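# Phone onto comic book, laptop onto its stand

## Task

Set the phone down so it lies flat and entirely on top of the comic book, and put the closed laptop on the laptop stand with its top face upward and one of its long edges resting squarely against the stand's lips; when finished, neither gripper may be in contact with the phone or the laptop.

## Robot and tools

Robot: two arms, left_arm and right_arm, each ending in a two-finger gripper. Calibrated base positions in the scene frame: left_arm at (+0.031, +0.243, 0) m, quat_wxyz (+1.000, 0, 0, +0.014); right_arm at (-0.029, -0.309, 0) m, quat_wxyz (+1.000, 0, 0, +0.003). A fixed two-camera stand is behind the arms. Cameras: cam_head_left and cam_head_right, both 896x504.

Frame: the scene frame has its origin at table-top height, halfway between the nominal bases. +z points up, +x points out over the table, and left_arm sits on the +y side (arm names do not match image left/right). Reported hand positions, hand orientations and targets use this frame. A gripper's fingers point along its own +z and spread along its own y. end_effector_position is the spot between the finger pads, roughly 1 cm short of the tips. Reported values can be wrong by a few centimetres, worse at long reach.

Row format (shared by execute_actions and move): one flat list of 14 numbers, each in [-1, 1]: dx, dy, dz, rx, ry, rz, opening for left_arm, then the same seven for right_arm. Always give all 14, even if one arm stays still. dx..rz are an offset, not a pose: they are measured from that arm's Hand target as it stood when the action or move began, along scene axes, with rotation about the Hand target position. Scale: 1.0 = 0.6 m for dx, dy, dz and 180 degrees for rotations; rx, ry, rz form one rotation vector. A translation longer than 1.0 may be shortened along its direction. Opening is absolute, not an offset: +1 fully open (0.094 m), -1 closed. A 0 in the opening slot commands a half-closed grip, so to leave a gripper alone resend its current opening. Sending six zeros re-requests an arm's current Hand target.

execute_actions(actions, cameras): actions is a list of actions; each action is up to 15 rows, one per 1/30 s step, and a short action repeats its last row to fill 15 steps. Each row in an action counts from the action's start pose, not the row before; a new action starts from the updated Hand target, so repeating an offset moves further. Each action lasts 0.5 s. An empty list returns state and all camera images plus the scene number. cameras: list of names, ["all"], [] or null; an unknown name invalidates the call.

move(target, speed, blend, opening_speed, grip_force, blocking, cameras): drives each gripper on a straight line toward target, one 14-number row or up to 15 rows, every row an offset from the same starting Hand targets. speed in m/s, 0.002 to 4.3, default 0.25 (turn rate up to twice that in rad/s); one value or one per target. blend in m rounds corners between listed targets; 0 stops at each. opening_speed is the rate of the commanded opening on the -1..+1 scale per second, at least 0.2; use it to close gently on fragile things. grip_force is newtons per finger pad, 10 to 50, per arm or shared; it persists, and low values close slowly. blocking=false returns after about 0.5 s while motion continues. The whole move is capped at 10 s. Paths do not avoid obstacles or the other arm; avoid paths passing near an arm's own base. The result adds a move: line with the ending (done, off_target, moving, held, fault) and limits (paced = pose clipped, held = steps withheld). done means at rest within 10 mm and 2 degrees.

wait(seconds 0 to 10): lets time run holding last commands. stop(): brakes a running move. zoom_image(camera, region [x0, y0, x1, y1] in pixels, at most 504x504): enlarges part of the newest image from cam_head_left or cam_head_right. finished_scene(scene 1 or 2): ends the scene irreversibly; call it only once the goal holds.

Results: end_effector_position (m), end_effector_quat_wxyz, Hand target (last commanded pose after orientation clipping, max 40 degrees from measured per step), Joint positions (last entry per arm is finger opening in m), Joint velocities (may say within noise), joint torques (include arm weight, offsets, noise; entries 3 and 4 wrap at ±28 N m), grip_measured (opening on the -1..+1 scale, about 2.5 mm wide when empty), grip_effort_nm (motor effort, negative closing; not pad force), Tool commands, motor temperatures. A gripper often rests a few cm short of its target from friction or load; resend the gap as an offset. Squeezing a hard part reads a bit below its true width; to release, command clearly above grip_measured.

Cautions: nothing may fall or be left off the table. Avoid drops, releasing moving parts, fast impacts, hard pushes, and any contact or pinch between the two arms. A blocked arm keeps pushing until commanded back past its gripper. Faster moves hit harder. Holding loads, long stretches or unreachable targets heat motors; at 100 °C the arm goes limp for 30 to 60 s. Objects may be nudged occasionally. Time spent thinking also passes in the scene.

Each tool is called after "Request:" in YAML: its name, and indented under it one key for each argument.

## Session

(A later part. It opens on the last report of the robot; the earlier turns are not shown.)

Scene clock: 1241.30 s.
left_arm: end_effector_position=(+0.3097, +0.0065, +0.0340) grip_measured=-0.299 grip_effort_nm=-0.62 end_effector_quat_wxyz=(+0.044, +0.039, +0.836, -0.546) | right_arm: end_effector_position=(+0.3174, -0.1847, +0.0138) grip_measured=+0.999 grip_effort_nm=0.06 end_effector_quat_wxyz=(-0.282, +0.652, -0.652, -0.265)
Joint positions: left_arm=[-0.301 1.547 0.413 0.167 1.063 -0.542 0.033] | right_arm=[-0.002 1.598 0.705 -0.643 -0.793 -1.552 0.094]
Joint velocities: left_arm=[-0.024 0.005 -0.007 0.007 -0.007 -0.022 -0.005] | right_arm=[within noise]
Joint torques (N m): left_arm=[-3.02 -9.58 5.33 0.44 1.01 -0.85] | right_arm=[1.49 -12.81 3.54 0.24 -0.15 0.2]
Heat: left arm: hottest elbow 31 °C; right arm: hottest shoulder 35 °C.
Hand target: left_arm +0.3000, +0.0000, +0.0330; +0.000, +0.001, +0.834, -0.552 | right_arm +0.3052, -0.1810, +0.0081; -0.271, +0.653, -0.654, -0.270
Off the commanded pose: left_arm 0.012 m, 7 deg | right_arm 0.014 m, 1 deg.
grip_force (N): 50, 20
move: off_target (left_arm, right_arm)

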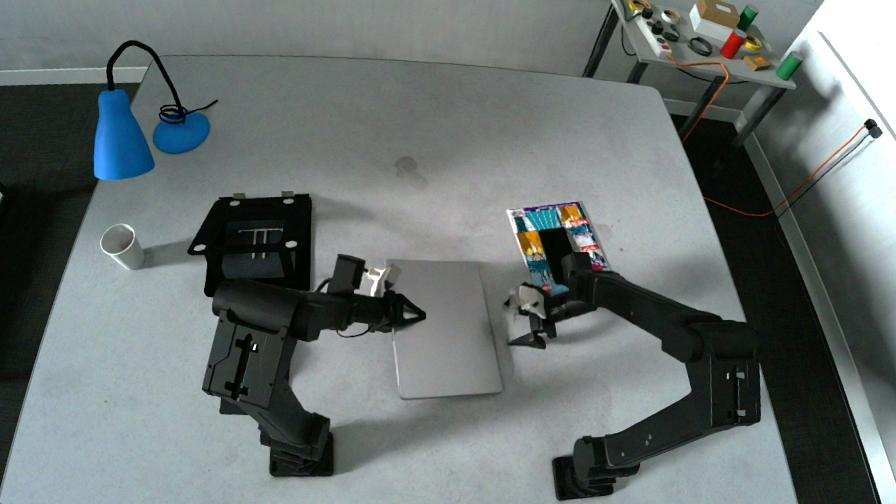

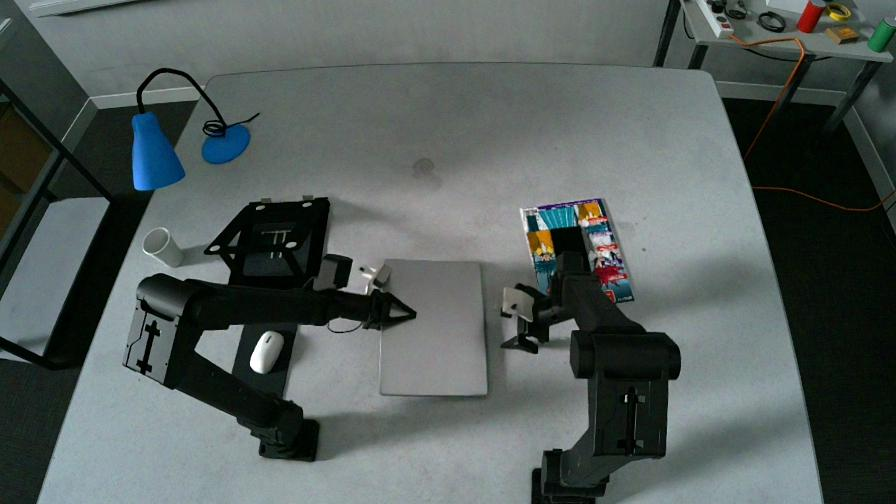

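Request:
move:
  target: [0, -0.0233, 0.1, 0, 0, 0, -0.3, 0, 0.08, 0, 0, 0, 0, 1.0]
  speed: 0.1
  cameras: ["all"]

Scene clock: 1276.07 s.
left_arm: end_effector_position=(+0.2971, +0.0025, +0.0706) grip_measured=-0.295 grip_effort_nm=-0.26 end_effector_quat_wxyz=(+0.035, +0.028, +0.844, -0.534) | right_arm: end_effector_position=(+0.3156, -0.1510, +0.0142) grip_measured=+0.999 grip_effort_nm=0.06 end_effector_quat_wxyz=(-0.278, +0.650, -0.659, -0.257)
Joint positions: left_arm=[-0.334 1.357 0.413 -0.015 1.022 -0.589 0.033] | right_arm=[0.103 1.572 0.678 -0.526 -0.765 -1.388 0.094]
Joint torques (N m): left_arm=[-4.07 -10.99 10.95 -0.05 1.67 -1.12] | right_arm=[4.01 -11.58 4.38 1.21 -0.69 0.47]
Heat: left arm: hottest elbow 31 °C; right arm: hottest shoulder 35 °C.
Hand target: left_arm +0.3001, -0.0139, +0.0930; +0.000, +0.001, +0.834, -0.552 | right_arm +0.3051, -0.1331, +0.0080; -0.270, +0.653, -0.654, -0.270
Off the commanded pose: left_arm 0.028 m, 6 deg | right_arm 0.022 m, 2 deg.
grip_force (N): 50, 20
move: off_target (left_arm, right_arm)

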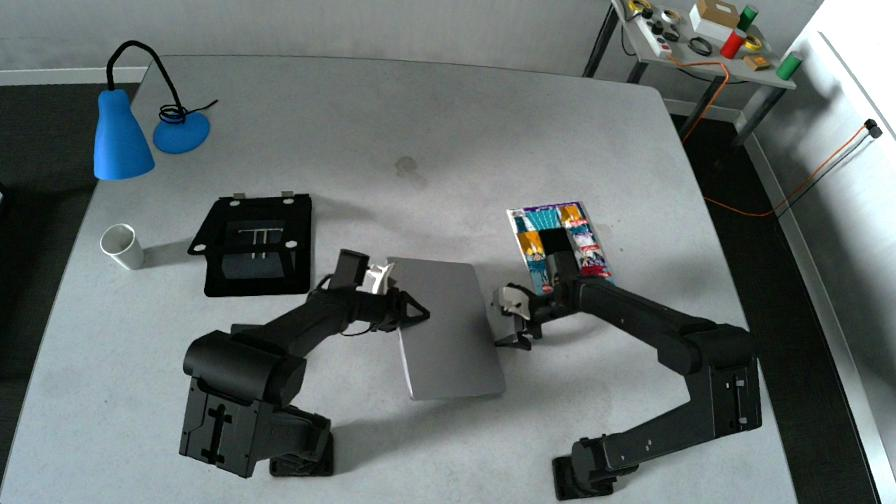

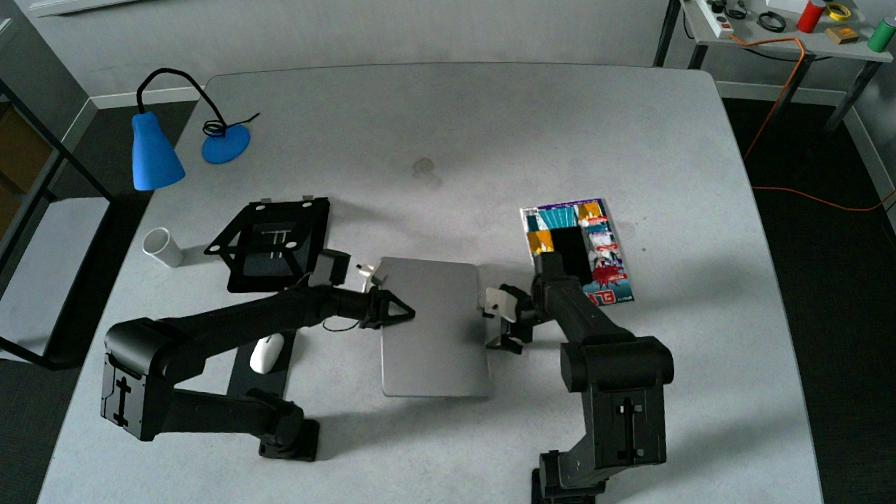

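Request:
move:
  target: [0, 0, 0, 0, 0, 0, -1.0, 0, 0, 0, 0, 0, 0, 1.0]
  opening_speed: 0.6
  speed: 0.1
  cameras: ["all"]

Scene clock: 1282.10 s.
left_arm: end_effector_position=(+0.2967, +0.0026, +0.0729) grip_measured=-0.450 grip_effort_nm=-1.00 end_effector_quat_wxyz=(+0.045, +0.043, +0.843, -0.534) | right_arm: end_effector_position=(+0.3162, -0.1505, +0.0142) grip_measured=+0.999 grip_effort_nm=0.06 end_effector_quat_wxyz=(-0.279, +0.649, -0.659, -0.256)
Joint positions: left_arm=[-0.334 1.348 0.413 -0.021 1.023 -0.556 0.026] | right_arm=[0.105 1.572 0.678 -0.522 -0.764 -1.383 0.094]
Joint torques (N m): left_arm=[-3.14 -9.47 11.25 -0.01 1.65 -1.4] | right_arm=[3.9 -11.58 4.34 1.17 -0.71 0.43]
Heat: left arm: hottest elbow 31 °C; right arm: hottest shoulder 35 °C.
Hand target: left_arm +0.3001, -0.0139, +0.0930; +0.000, +0.001, +0.834, -0.552 | right_arm +0.3051, -0.1330, +0.0080; -0.271, +0.653, -0.654, -0.270
Off the commanded pose: left_arm 0.026 m, 7 deg | right_arm 0.022 m, 2 deg.
grip_force (N): 50, 20
move: off_target (left_arm, right_arm)

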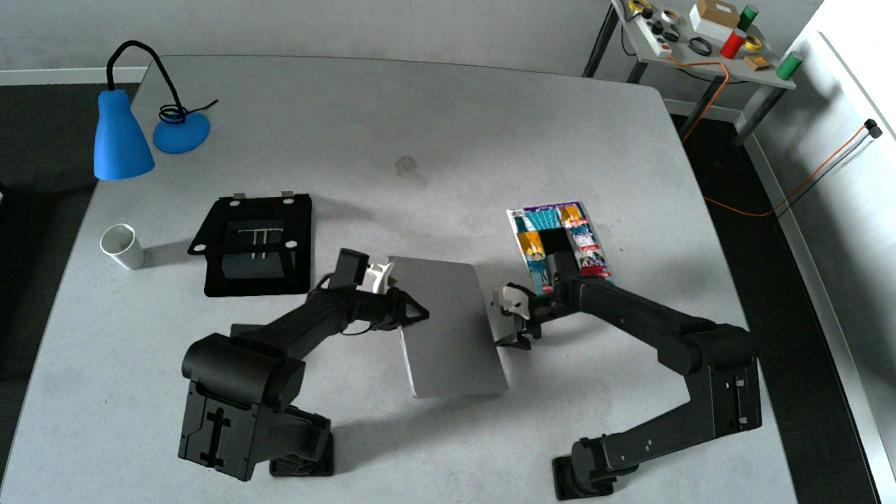

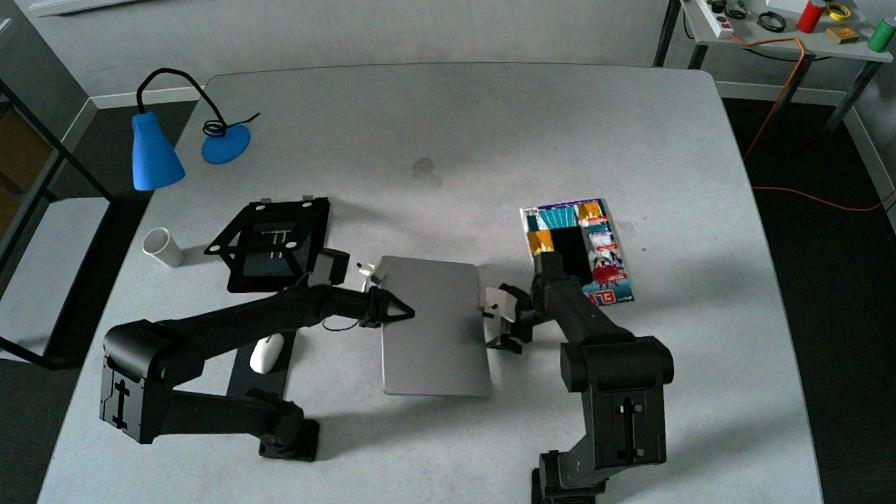

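Request:
zoom_image:
  camera: "cam_head_left"
  region: [360, 240, 520, 410]

Request:
zoom_image:
  camera: "cam_head_right"
  region: [350, 240, 510, 410]

Scaled by 2.965.

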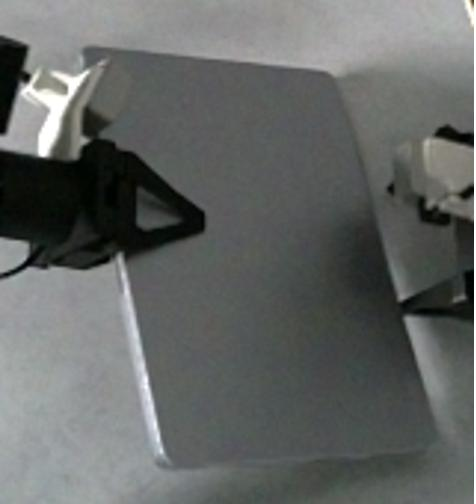

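Scaled by 2.965.

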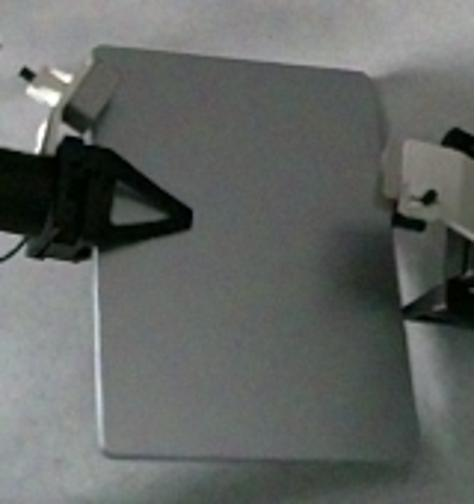

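Request:
move:
  target:
    - [0, 0, 0, 0, 0, 0, -1.0, 0, -0.12, 0.0, 0, 0, 0, 1.0]
    - [0.0032, -0.0552, 0.0725, 0.1209, 0.0181, 0, -1.0, -0.03, -0.25, 0.12, 0, 0, 0, 1.0]
    - [0.0165, -0.1335, 0.1133, 0.2417, 0.0362, 0, -1.0, -0.09, -0.33, 0.2, 0, 0, 0, 1.0]
    - [0.0282, -0.2268, 0.1208, 0.367, 0.055, 0, -1.0, -0.09, -0.33, 0.2, 0, 0, 0, 1.0]
  blend: [0.02, 0.03, 0.03, 0]
  speed: 0.15
  cameras: ["all"]

Scene clock: 1345.67 s.
left_arm: end_effector_position=(+0.3189, -0.1482, +0.1641) grip_measured=-0.450 grip_effort_nm=-1.00 end_effector_quat_wxyz=(-0.044, -0.019, +0.999, -0.020) | right_arm: end_effector_position=(+0.2356, -0.3185, +0.1116) grip_measured=+0.999 grip_effort_nm=0.05 end_effector_quat_wxyz=(-0.246, +0.633, -0.677, -0.282)
Joint positions: left_arm=[-0.929 1.651 1.409 -1.351 0.095 -0.937 0.026] | right_arm=[-0.454 1.362 0.778 -1.407 -0.662 -2.099 0.094]
Joint torques (N m): left_arm=[-1.14 -14.39 13.57 -1.73 0.83 -0.47] | right_arm=[-0.38 -11.05 9.77 -0.99 -0.3 0.08]
Motor temperatures (°C): left_arm=[23 26 34 23 33 27 28] | right_arm=[26 36 35 25 25 23 24]
Heat: left arm: hottest elbow 34 °C; right arm: hottest shoulder 36 °C.
Hand target: left_arm +0.3170, -0.1502, +0.1655; -0.068, -0.044, +0.997, -0.007 | right_arm +0.2512, -0.3310, +0.1281; -0.271, +0.653, -0.654, -0.270
Off the commanded pose: left_arm 0.003 m, 4 deg | right_arm 0.026 m, 5 deg.
joint sent to its limit (right arm) — joint 6 (wrist roll), lower limit. The joint targets are off in orientation, not in position.
grip_force (N): 50, 20
move: off_target (left_arm, right_arm)

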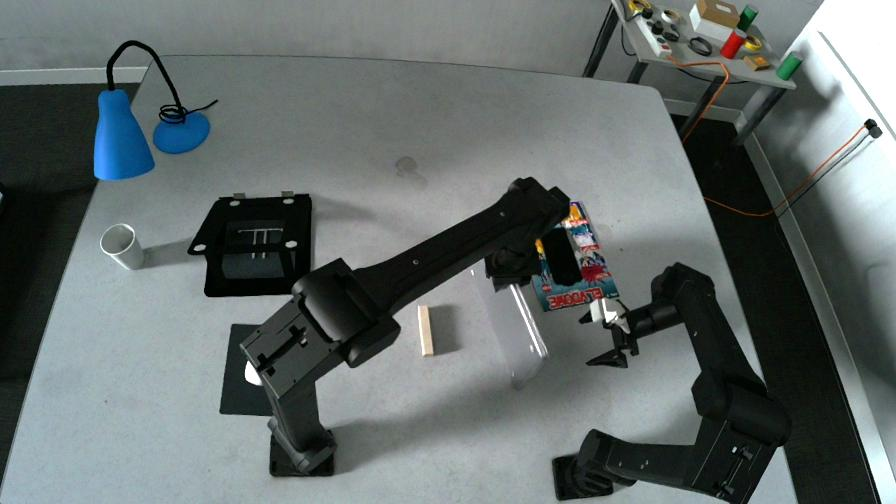

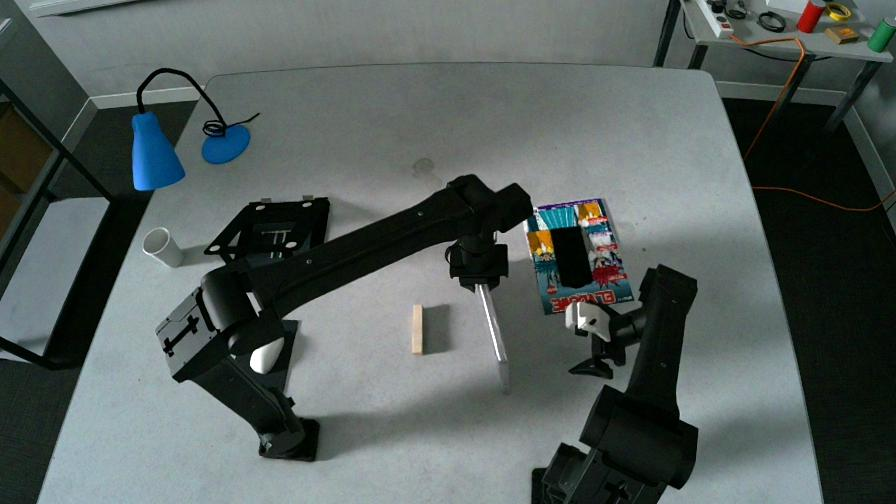

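Request:
zoom_image:
  camera: "cam_head_left"
  region: [440, 170, 640, 400]

Request:
zoom_image:
  camera: "cam_head_right"
  region: [390, 170, 590, 400]

Scaled by 2.191.

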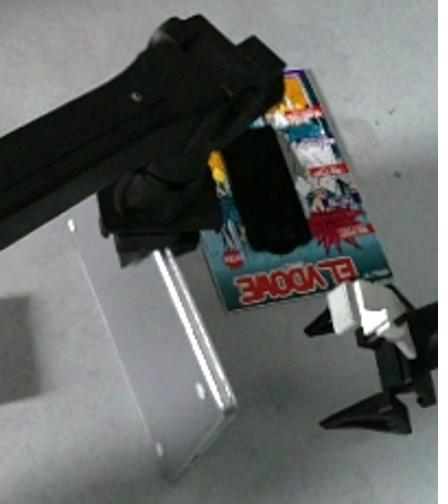

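Scaled by 2.191.

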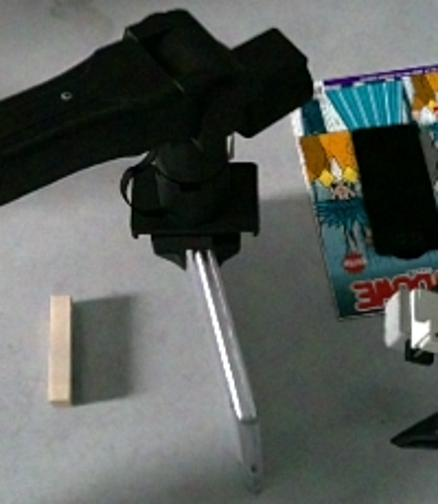

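Request:
move:
  target:
    - [0.0033, 0.0083, 0.325, 0, 0, 0, -1.0, 0, 0, 0, 0, 0, 0, 1.0]
    - [0.1717, 0.4167, 0.325, 0, 0, 0.222, -1.0, 0, 0, 0, 0, 0, 0, 1.0]
    - [0.405, 0.8583, 0.325, 0, 0, 0.4694, -1.0, 0, 0, 0, 0, 0, 0, 1.0]
  blend: [0.05, 0.08, 0]
  speed: 0.22
  cameras: ["all"]

Scene clock: 1393.70 s.
left_arm: end_effector_position=(+0.5337, +0.3600, +0.2584) grip_measured=-0.452 grip_effort_nm=-1.01 end_effector_quat_wxyz=(+0.057, +0.708, -0.703, +0.035) | right_arm: end_effector_position=(+0.2356, -0.3185, +0.1116) grip_measured=+0.999 grip_effort_nm=0.06 end_effector_quat_wxyz=(-0.246, +0.633, -0.677, -0.282)
Joint positions: left_arm=[0.241 1.733 1.763 -1.664 0.117 -1.305 0.026] | right_arm=[-0.454 1.362 0.778 -1.407 -0.662 -2.099 0.094]
Joint torques (N m): left_arm=[-1.03 -24.06 24.59 -0.27 0.65 -0.06] | right_arm=[-0.32 -10.99 9.78 -1.01 -0.29 0.07]
Motor temperatures (°C): left_arm=[22 27 40 24 31 25 29] | right_arm=[26 35 42 25 24 23 24]
Heat: left arm: hottest elbow 40 °C; right arm: hottest elbow 42 °C.
Hand target: left_arm +0.5600, +0.3649, +0.3606; +0.046, +0.703, -0.708, +0.051 | right_arm +0.2512, -0.3310, +0.1281; -0.271, +0.653, -0.654, -0.270
Off the commanded pose: left_arm 0.106 m, 2 deg | right_arm 0.026 m, 5 deg.
joint sent to its limit (left arm) — joint 4 (wrist pitch), lower limit. The joint targets are off in position and orientation.
joint sent to its limit (right arm) — joint 6 (wrist roll), lower limit. The joint targets are off in orientation, not in position.
grip_force (N): 50, 20
move: off_target (left_arm, right_arm)

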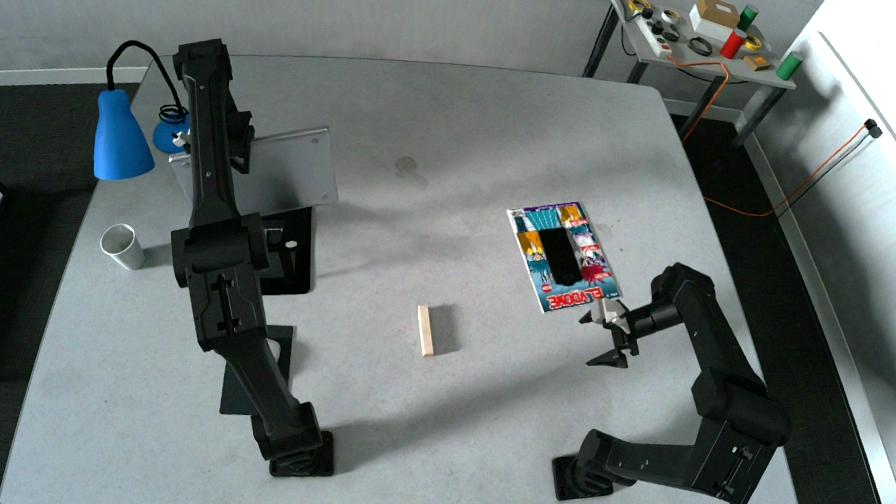

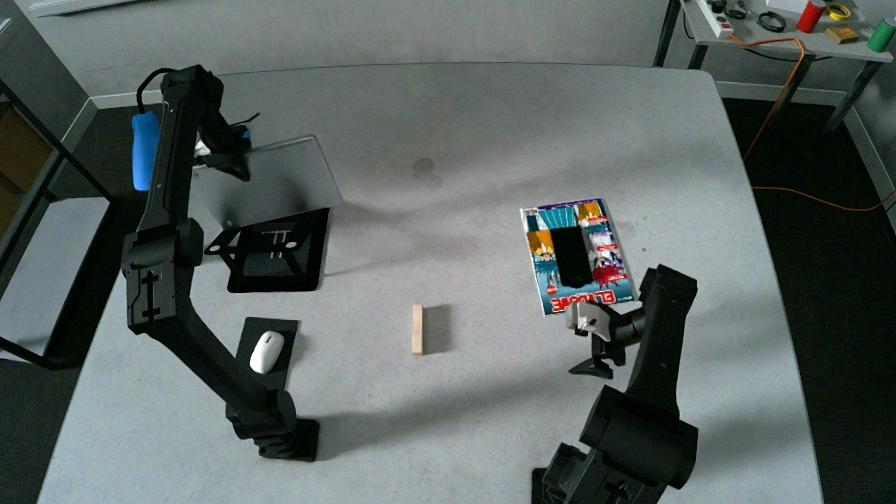

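Request:
zoom_image:
  camera: "cam_head_left"
  region: [150, 100, 360, 310]

Request:
zoom_image:
  camera: "cam_head_right"
  region: [160, 100, 370, 310]

Scaled by 2.400.

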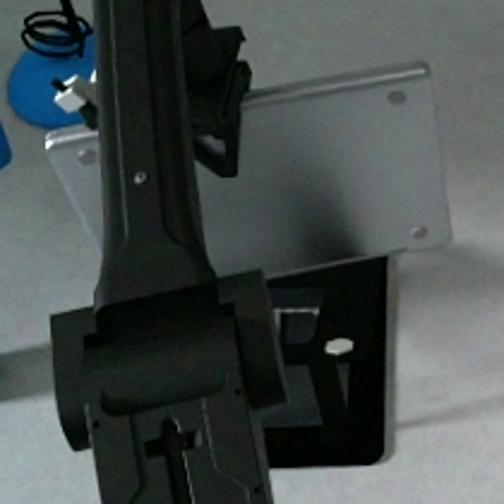

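Scaled by 2.400.

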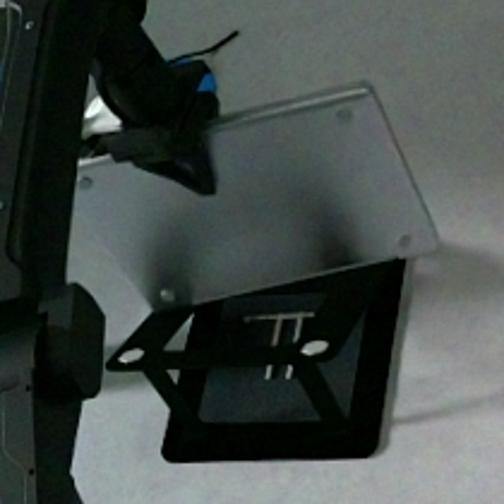

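Request:
move:
  target: [0.0967, 0.005, -0.1883, -0.012, 0, -0.0667, -1.0, 0, 0, 0, 0, 0, 0, 1.0]
  speed: 0.15
  cameras: ["all"]

Scene clock: 1495.90 s.
left_arm: end_effector_position=(+0.6036, +0.3746, +0.2019) grip_measured=-0.452 grip_effort_nm=-1.00 end_effector_quat_wxyz=(-0.070, -0.626, +0.776, -0.038) | right_arm: end_effector_position=(+0.2356, -0.3185, +0.1116) grip_measured=+0.999 grip_effort_nm=0.06 end_effector_quat_wxyz=(-0.246, +0.633, -0.677, -0.282)
Joint positions: left_arm=[0.236 1.964 1.946 -1.651 0.126 -1.087 0.026] | right_arm=[-0.454 1.362 0.778 -1.407 -0.662 -2.099 0.094]
Joint torques (N m): left_arm=[-1.67 -23.59 17.77 -1.01 1.22 -0.11] | right_arm=[-0.32 -11.11 9.81 -1.02 -0.29 0.08]
Motor temperatures (°C): left_arm=[22 34 64 23 30 24 29] | right_arm=[26 35 45 25 24 23 24]
Heat: left arm: hottest elbow 64 °C; right arm: hottest elbow 45 °C.
Hand target: left_arm +0.6181, +0.3679, +0.2477; -0.064, -0.624, +0.776, -0.059 | right_arm +0.2512, -0.3310, +0.1281; -0.271, +0.653, -0.654, -0.270
Off the commanded pose: left_arm 0.048 m, 2 deg | right_arm 0.026 m, 5 deg.
joint sent to its limit (left arm) — joint 4 (wrist pitch), lower limit. The joint targets are off in orientation, not in position.
joint sent to its limit (right arm) — joint 6 (wrist roll), lower limit. The joint targets are off in orientation, not in position.
grip_force (N): 50, 20
move: off_target (left_arm, right_arm)

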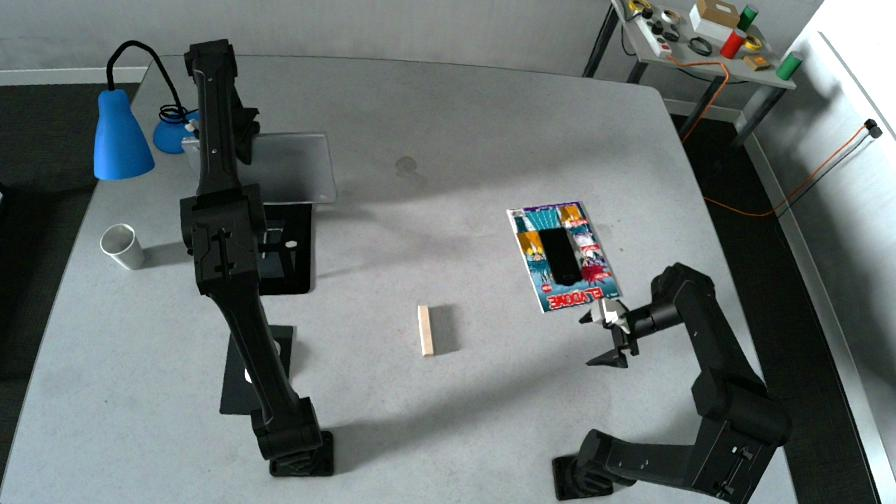

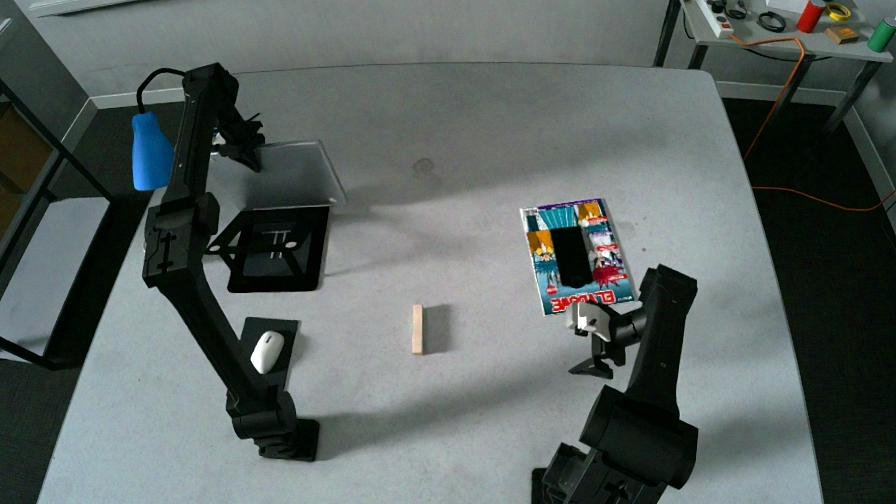

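Request:
zoom_image:
  camera: "cam_head_right"
  region: [170, 110, 370, 310]

Request:
zoom_image:
  camera: "cam_head_left"
  region: [160, 110, 360, 310]

Scaled by 2.520.

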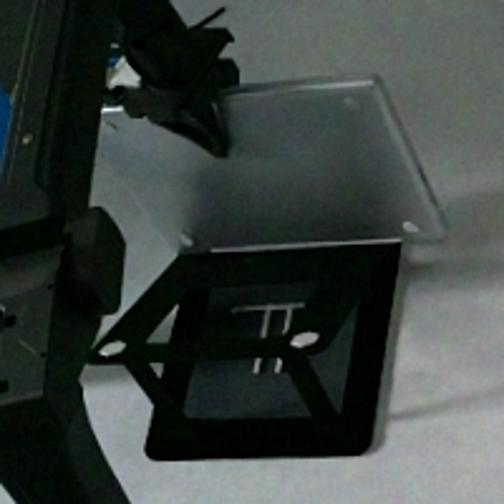

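Scaled by 2.520.

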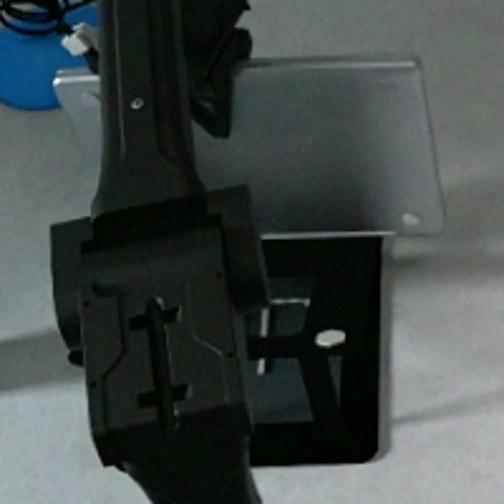

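Request:
move:
  target:
    - [0, 0.0202, -0.0378, 0, 0, 0, -1.0, 0, 0, 0, 0, 0, 0, 1.0]
    - [-0.0735, 0.0202, -0.0428, 0.0043, -0.0832, 0, -1.0, 0, 0, 0, 0, 0, 0, 1.0]
    - [-0.1452, 0.0202, -0.0645, 0.0087, -0.1665, 0, -1.0, 0, 0, 0, 0, 0, 0, 1.0]
    - [-0.2085, 0.0202, -0.1028, 0.013, -0.2497, 0, -1.0, 0, 0, 0, 0, 0, 0, 1.0]
    - [-0.2518, 0.0202, -0.1445, 0.0165, -0.3163, 0, -1.0, 0, 0, 0, 0, 0, 0, 1.0]
  blend: [0.012, 0.03, 0.03, 0.03, 0]
  speed: 0.15
  cameras: ["all"]

Scene clock: 1532.37 s.
left_arm: end_effector_position=(+0.4683, +0.3726, +0.1370) grip_measured=-0.455 grip_effort_nm=-1.00 end_effector_quat_wxyz=(+0.295, -0.532, +0.727, -0.317) | right_arm: end_effector_position=(+0.2356, -0.3185, +0.1116) grip_measured=+0.999 grip_effort_nm=0.06 end_effector_quat_wxyz=(-0.246, +0.633, -0.677, -0.282)
Joint positions: left_arm=[0.446 1.266 0.673 -0.2 0.503 -0.999 0.026] | right_arm=[-0.454 1.362 0.778 -1.407 -0.662 -2.099 0.094]
Joint torques (N m): left_arm=[0.38 -14.27 8.88 2.96 1.02 0.01] | right_arm=[-0.32 -10.99 9.83 -0.98 -0.29 0.08]
Motor temperatures (°C): left_arm=[22 31 54 24 32 24 30] | right_arm=[26 35 45 25 24 23 24]
Heat: left arm: hottest elbow 54 °C; right arm: hottest elbow 45 °C.
Hand target: left_arm +0.4670, +0.3801, +0.1611; +0.329, -0.522, +0.714, -0.330 | right_arm +0.2512, -0.3310, +0.1281; -0.271, +0.653, -0.654, -0.270
Off the commanded pose: left_arm 0.025 m, 5 deg | right_arm 0.026 m, 5 deg.
joint sent to its limit (right arm) — joint 6 (wrist roll), lower limit. The joint targets are off in orientation, not in position.
grip_force (N): 50, 20
move: off_target (left_arm, right_arm)

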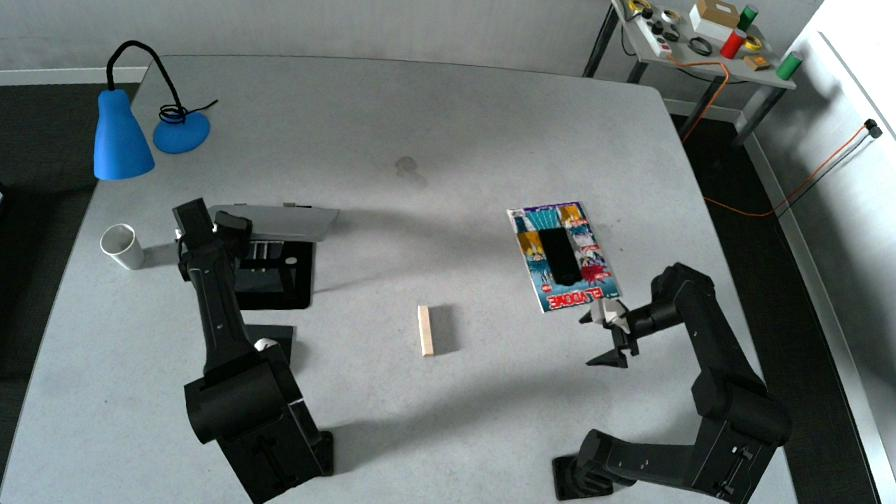

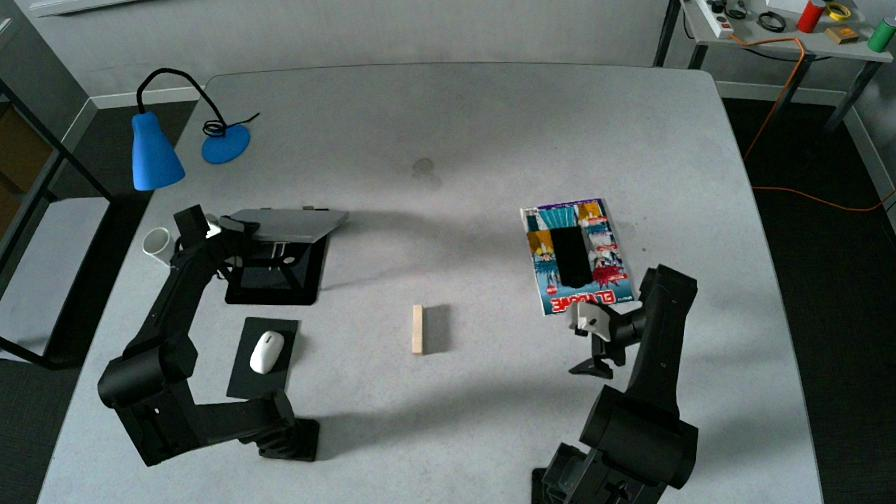

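Request:
zoom_image:
  camera: "cam_head_left"
  region: [170, 180, 370, 330]

Request:
zoom_image:
  camera: "cam_head_right"
  region: [170, 180, 370, 330]

Scaled by 2.520.

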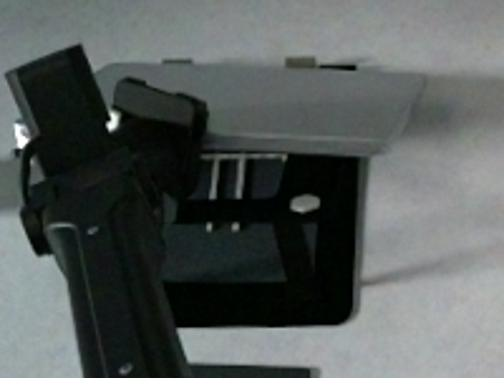

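Scaled by 2.520.

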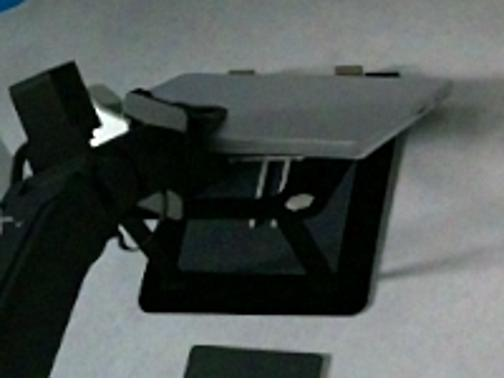

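Request:
move:
  target:
    - [0, 0.01, 0.055, 0, 0, 0, -1.0, 0, 0, 0, 0, 0, 0, 1.0]
    - [0, 0.05, 0.055, 0, 0, 0, -1.0, 0, 0, 0, 0, 0, 0, 1.0]
  blend: [0.005, 0]
  speed: 0.1
  cameras: ["all"]

Scene clock: 1550.13 s.
left_arm: end_effector_position=(+0.4484, +0.3813, +0.1359) grip_measured=-0.461 grip_effort_nm=-1.00 end_effector_quat_wxyz=(+0.275, -0.531, +0.734, -0.322) | right_arm: end_effector_position=(+0.2356, -0.3185, +0.1116) grip_measured=+0.999 grip_effort_nm=0.06 end_effector_quat_wxyz=(-0.246, +0.633, -0.677, -0.282)
Joint positions: left_arm=[0.506 1.246 0.673 -0.289 0.565 -0.932 0.025] | right_arm=[-0.454 1.362 0.778 -1.407 -0.662 -2.099 0.094]
Joint torques (N m): left_arm=[2.26 -14.04 17.2 1.26 0.78 -0.11] | right_arm=[-0.32 -10.99 9.78 -1.01 -0.29 0.08]
Motor temperatures (°C): left_arm=[22 31 49 24 31 24 30] | right_arm=[26 35 46 25 24 23 24]
Heat: left arm: hottest elbow 49 °C; right arm: hottest elbow 46 °C.
Hand target: left_arm +0.4670, +0.4101, +0.1940; +0.329, -0.522, +0.714, -0.330 | right_arm +0.2512, -0.3310, +0.1281; -0.271, +0.653, -0.654, -0.270
Off the commanded pose: left_arm 0.068 m, 7 deg | right_arm 0.026 m, 5 deg.
joint sent to its limit (right arm) — joint 6 (wrist roll), lower limit. The joint targets are off in orientation, not in position.
grip_force (N): 50, 20
move: off_target (left_arm, right_arm)

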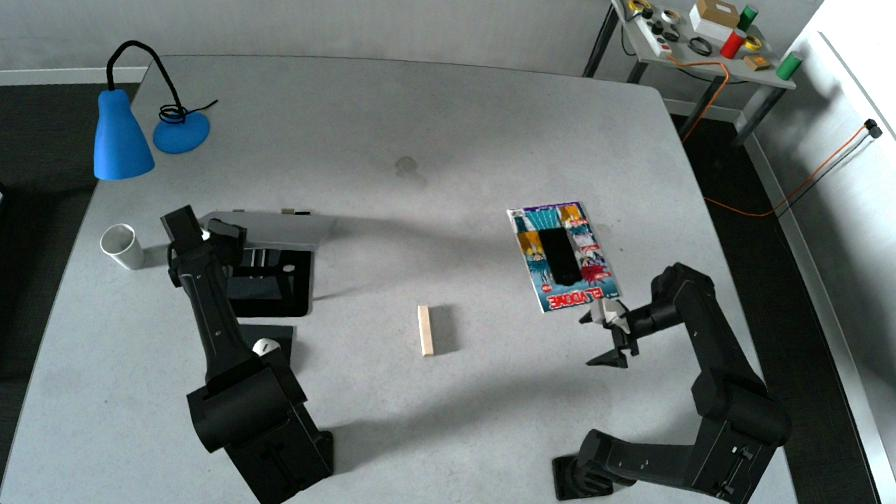

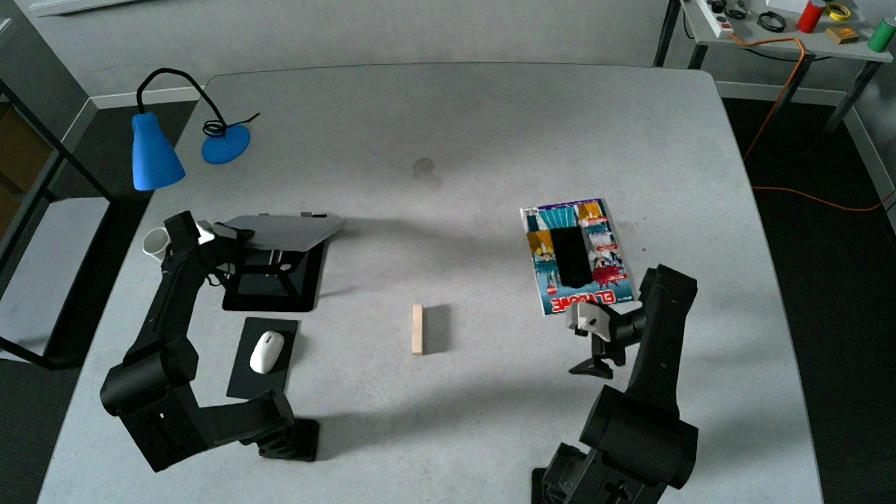

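Request:
zoom_image:
  camera: "cam_head_left"
  region: [160, 190, 340, 340]

Request:
zoom_image:
  camera: "cam_head_right"
  region: [180, 190, 360, 340]

Scaled by 2.800.

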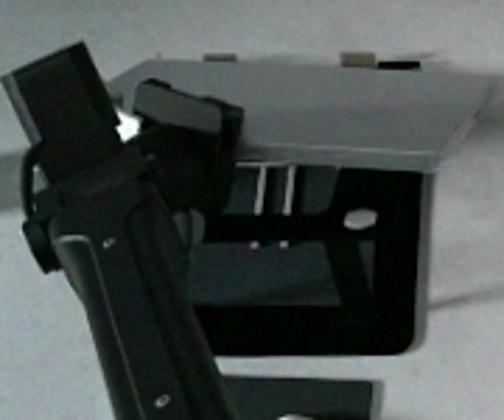

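Scaled by 2.800.

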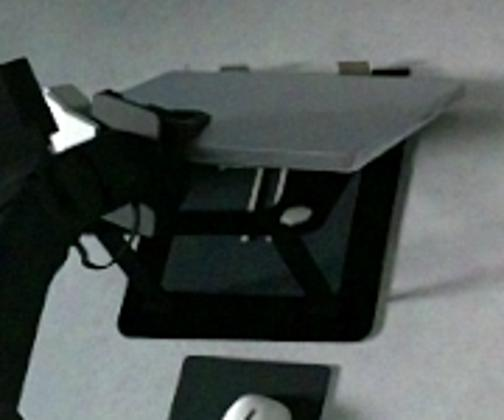

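Request:
move:
  target: [-0.031, -0.048, -0.075, -0.012, 0.033, -0.012, -1.0, 0, 0, 0, 0, 0, 0, 1.0]
  speed: 0.1
  cameras: ["all"]

Scene clock: 1619.80 s.
left_arm: end_effector_position=(+0.4460, +0.3806, +0.1337) grip_measured=-0.461 grip_effort_nm=-1.00 end_effector_quat_wxyz=(+0.270, -0.532, +0.737, -0.318) | right_arm: end_effector_position=(+0.2356, -0.3185, +0.1116) grip_measured=+0.999 grip_effort_nm=0.06 end_effector_quat_wxyz=(-0.246, +0.633, -0.677, -0.282)
Joint positions: left_arm=[0.506 1.245 0.673 -0.305 0.56 -0.922 0.025] | right_arm=[-0.454 1.362 0.778 -1.407 -0.662 -2.099 0.094]
Joint torques (N m): left_arm=[-1.2 -11.34 11.71 0.38 0.44 0.01] | right_arm=[-0.38 -10.99 9.83 -1.02 -0.29 0.08]
Heat: left arm: hottest elbow 51 °C; right arm: hottest elbow 46 °C.
Hand target: left_arm +0.4484, +0.3813, +0.1491; +0.276, -0.531, +0.734, -0.322 | right_arm +0.2512, -0.3310, +0.1281; -0.271, +0.653, -0.654, -0.270
Off the commanded pose: left_arm 0.016 m, 1 deg | right_arm 0.026 m, 5 deg.
joint sent to its limit (right arm) — joint 6 (wrist roll), lower limit. The joint targets are off in orientation, not in position.
grip_force (N): 50, 20
move: off_target (left_arm, right_arm)

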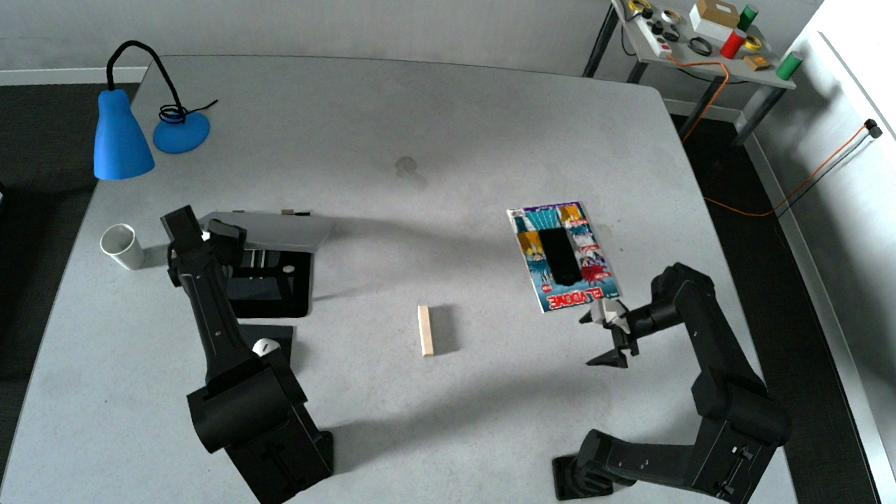

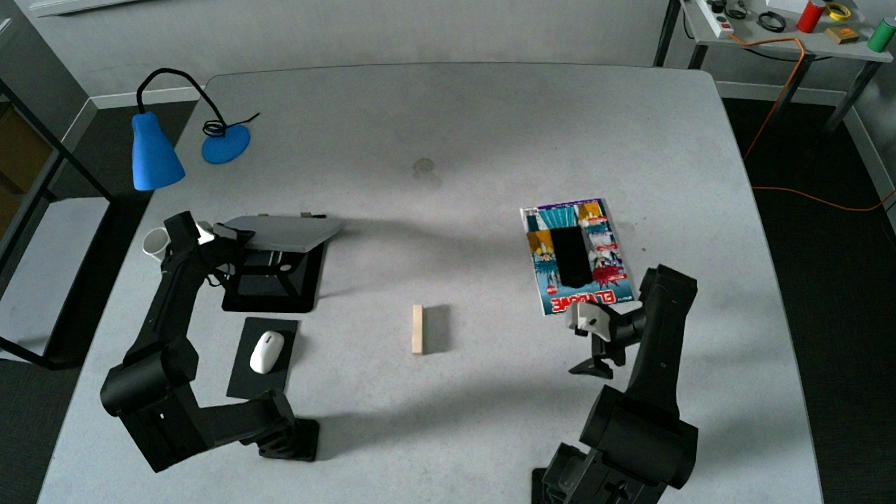

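Request:
move:
  target:
    - [-0.01, 0, 0.15, 0, 0, 0, -1.0, 0, 0, 0, 0, 0, 0, 1.0]
    - [-0.015, 0.055, 0.15, 0, 0, 0, -1.0, 0, 0, 0, 0, 0, 0, 1.0]
  blend: [0.005, 0]
  speed: 0.12
  cameras: ["all"]

Scene clock: 1634.50 s.
left_arm: end_effector_position=(+0.4014, +0.3824, +0.1596) grip_measured=-0.462 grip_effort_nm=-1.01 end_effector_quat_wxyz=(+0.208, -0.540, +0.757, -0.305) | right_arm: end_effector_position=(+0.2356, -0.3185, +0.1116) grip_measured=+0.999 grip_effort_nm=0.05 end_effector_quat_wxyz=(-0.246, +0.633, -0.677, -0.282)
Joint positions: left_arm=[0.583 1.154 0.742 -0.666 0.598 -0.783 0.025] | right_arm=[-0.454 1.362 0.778 -1.407 -0.662 -2.099 0.094]
Joint torques (N m): left_arm=[0.15 -11.69 23.16 1.02 1.45 -0.4] | right_arm=[-0.32 -10.93 9.8 -1.02 -0.29 0.08]
Heat: left arm: hottest elbow 49 °C; right arm: hottest elbow 46 °C.
Hand target: left_arm +0.4394, +0.4143, +0.2390; +0.275, -0.531, +0.734, -0.322 | right_arm +0.2512, -0.3310, +0.1281; -0.271, +0.653, -0.654, -0.270
Off the commanded pose: left_arm 0.094 m, 8 deg | right_arm 0.026 m, 5 deg.
joint sent to its limit (right arm) — joint 6 (wrist roll), lower limit. The joint targets are off in orientation, not in position.
grip_force (N): 50, 20
move: off_target (left_arm, right_arm)

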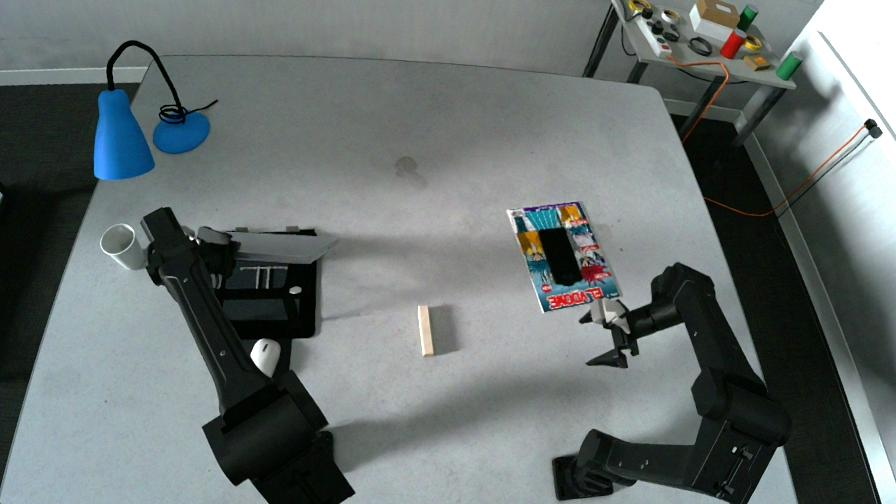

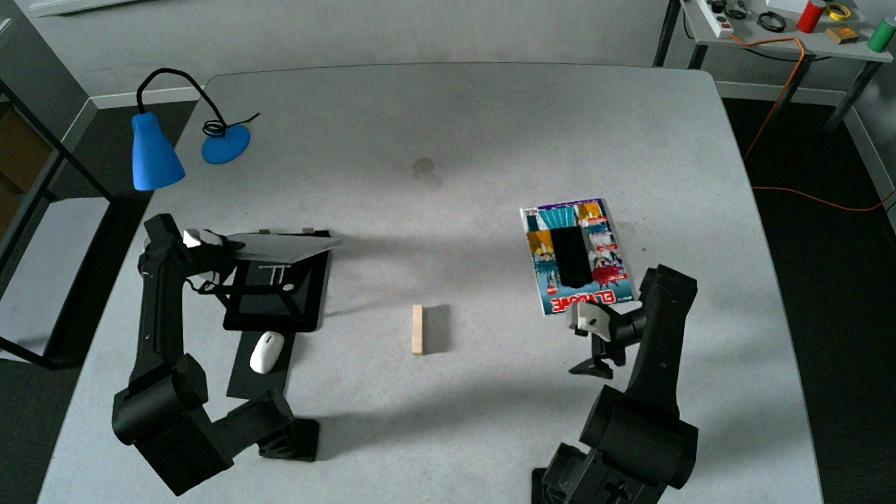

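Request:
execute_actions:
  actions: []

Request:
zoom_image:
  camera: "cam_head_left"
  region: [140, 190, 360, 370]

Request:
zoom_image:
  camera: "cam_head_right"
  region: [150, 190, 370, 370]

Scene clock: 1649.33 s.
left_arm: end_effector_position=(+0.4014, +0.3824, +0.1596) grip_measured=-0.462 grip_effort_nm=-1.01 end_effector_quat_wxyz=(+0.208, -0.540, +0.757, -0.305) | right_arm: end_effector_position=(+0.2356, -0.3185, +0.1116) grip_measured=+0.999 grip_effort_nm=0.05 end_effector_quat_wxyz=(-0.246, +0.633, -0.677, -0.282)
Joint positions: left_arm=[0.583 1.154 0.742 -0.666 0.598 -0.783 0.025] | right_arm=[-0.454 1.362 0.778 -1.407 -0.662 -2.099 0.094]
Joint velocities: within noise
Joint torques (N m): left_arm=[-0.03 -11.87 22.93 1.02 1.42 -0.48] | right_arm=[-0.38 -10.93 9.8 -1.01 -0.3 0.07]
Motor temperatures (°C): left_arm=[22 28 52 24 32 24 30] | right_arm=[26 35 46 25 24 23 24]
Heat: left arm: hottest elbow 52 °C; right arm: hottest elbow 46 °C.
Hand target: left_arm +0.4394, +0.4143, +0.2390; +0.276, -0.531, +0.734, -0.322 | right_arm +0.2512, -0.3310, +0.1281; -0.271, +0.653, -0.654, -0.270
Tool commands: left_gripper/opening=-1.0 right_gripper/opening=+1.0
Off the commanded pose: left_arm 0.094 m, 8 deg | right_arm 0.026 m, 5 deg.
grip_force (N): 50, 20

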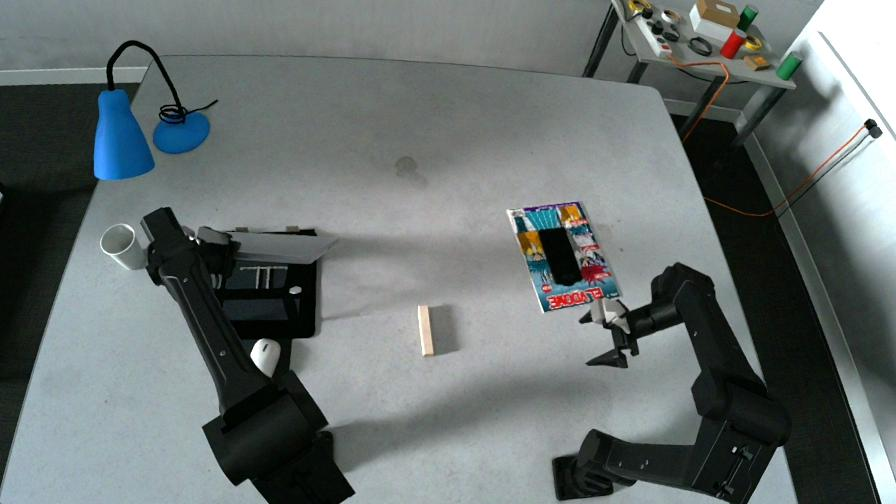

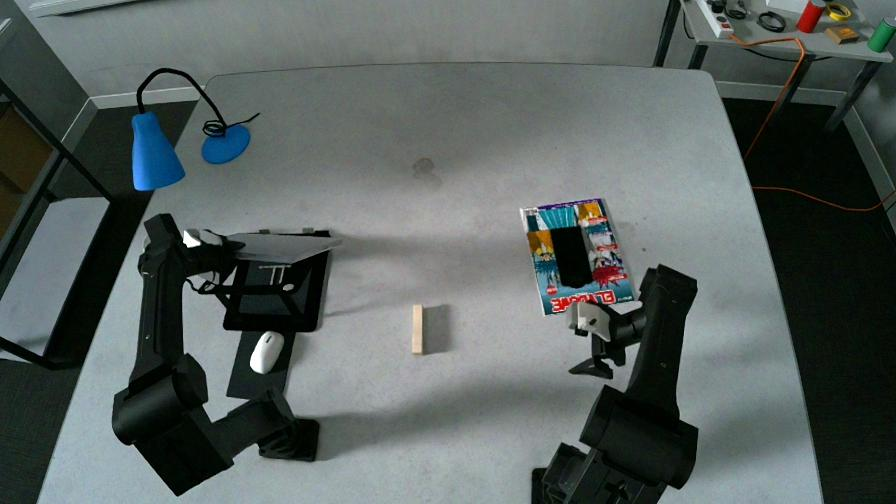

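Scaled by 2.291.

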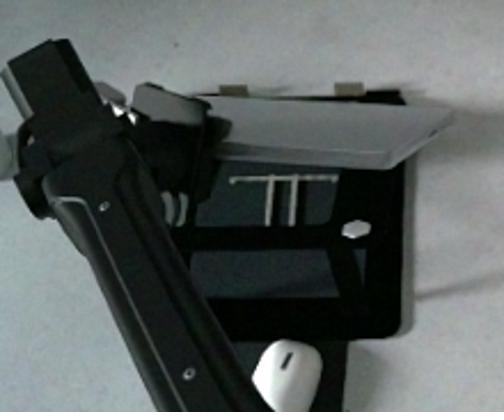

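Scaled by 2.291.

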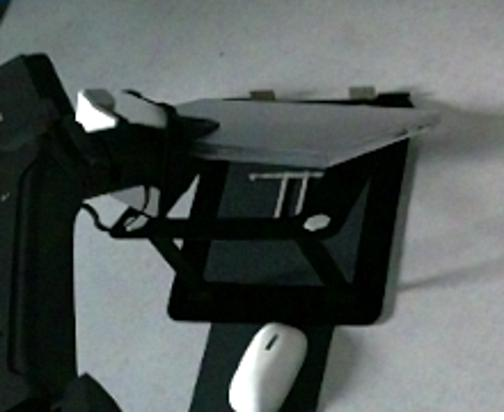

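Request:
zoom_image:
  camera: "cam_head_right"
  region: [180, 220, 300, 300]

Request:
zoom_image:
  camera: "cam_head_left"
  region: [190, 215, 350, 305]

Scaled by 4.200.

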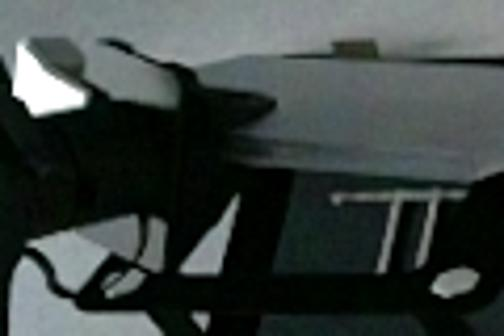

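Scaled by 3.150.

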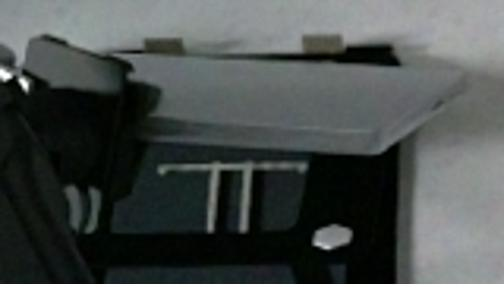

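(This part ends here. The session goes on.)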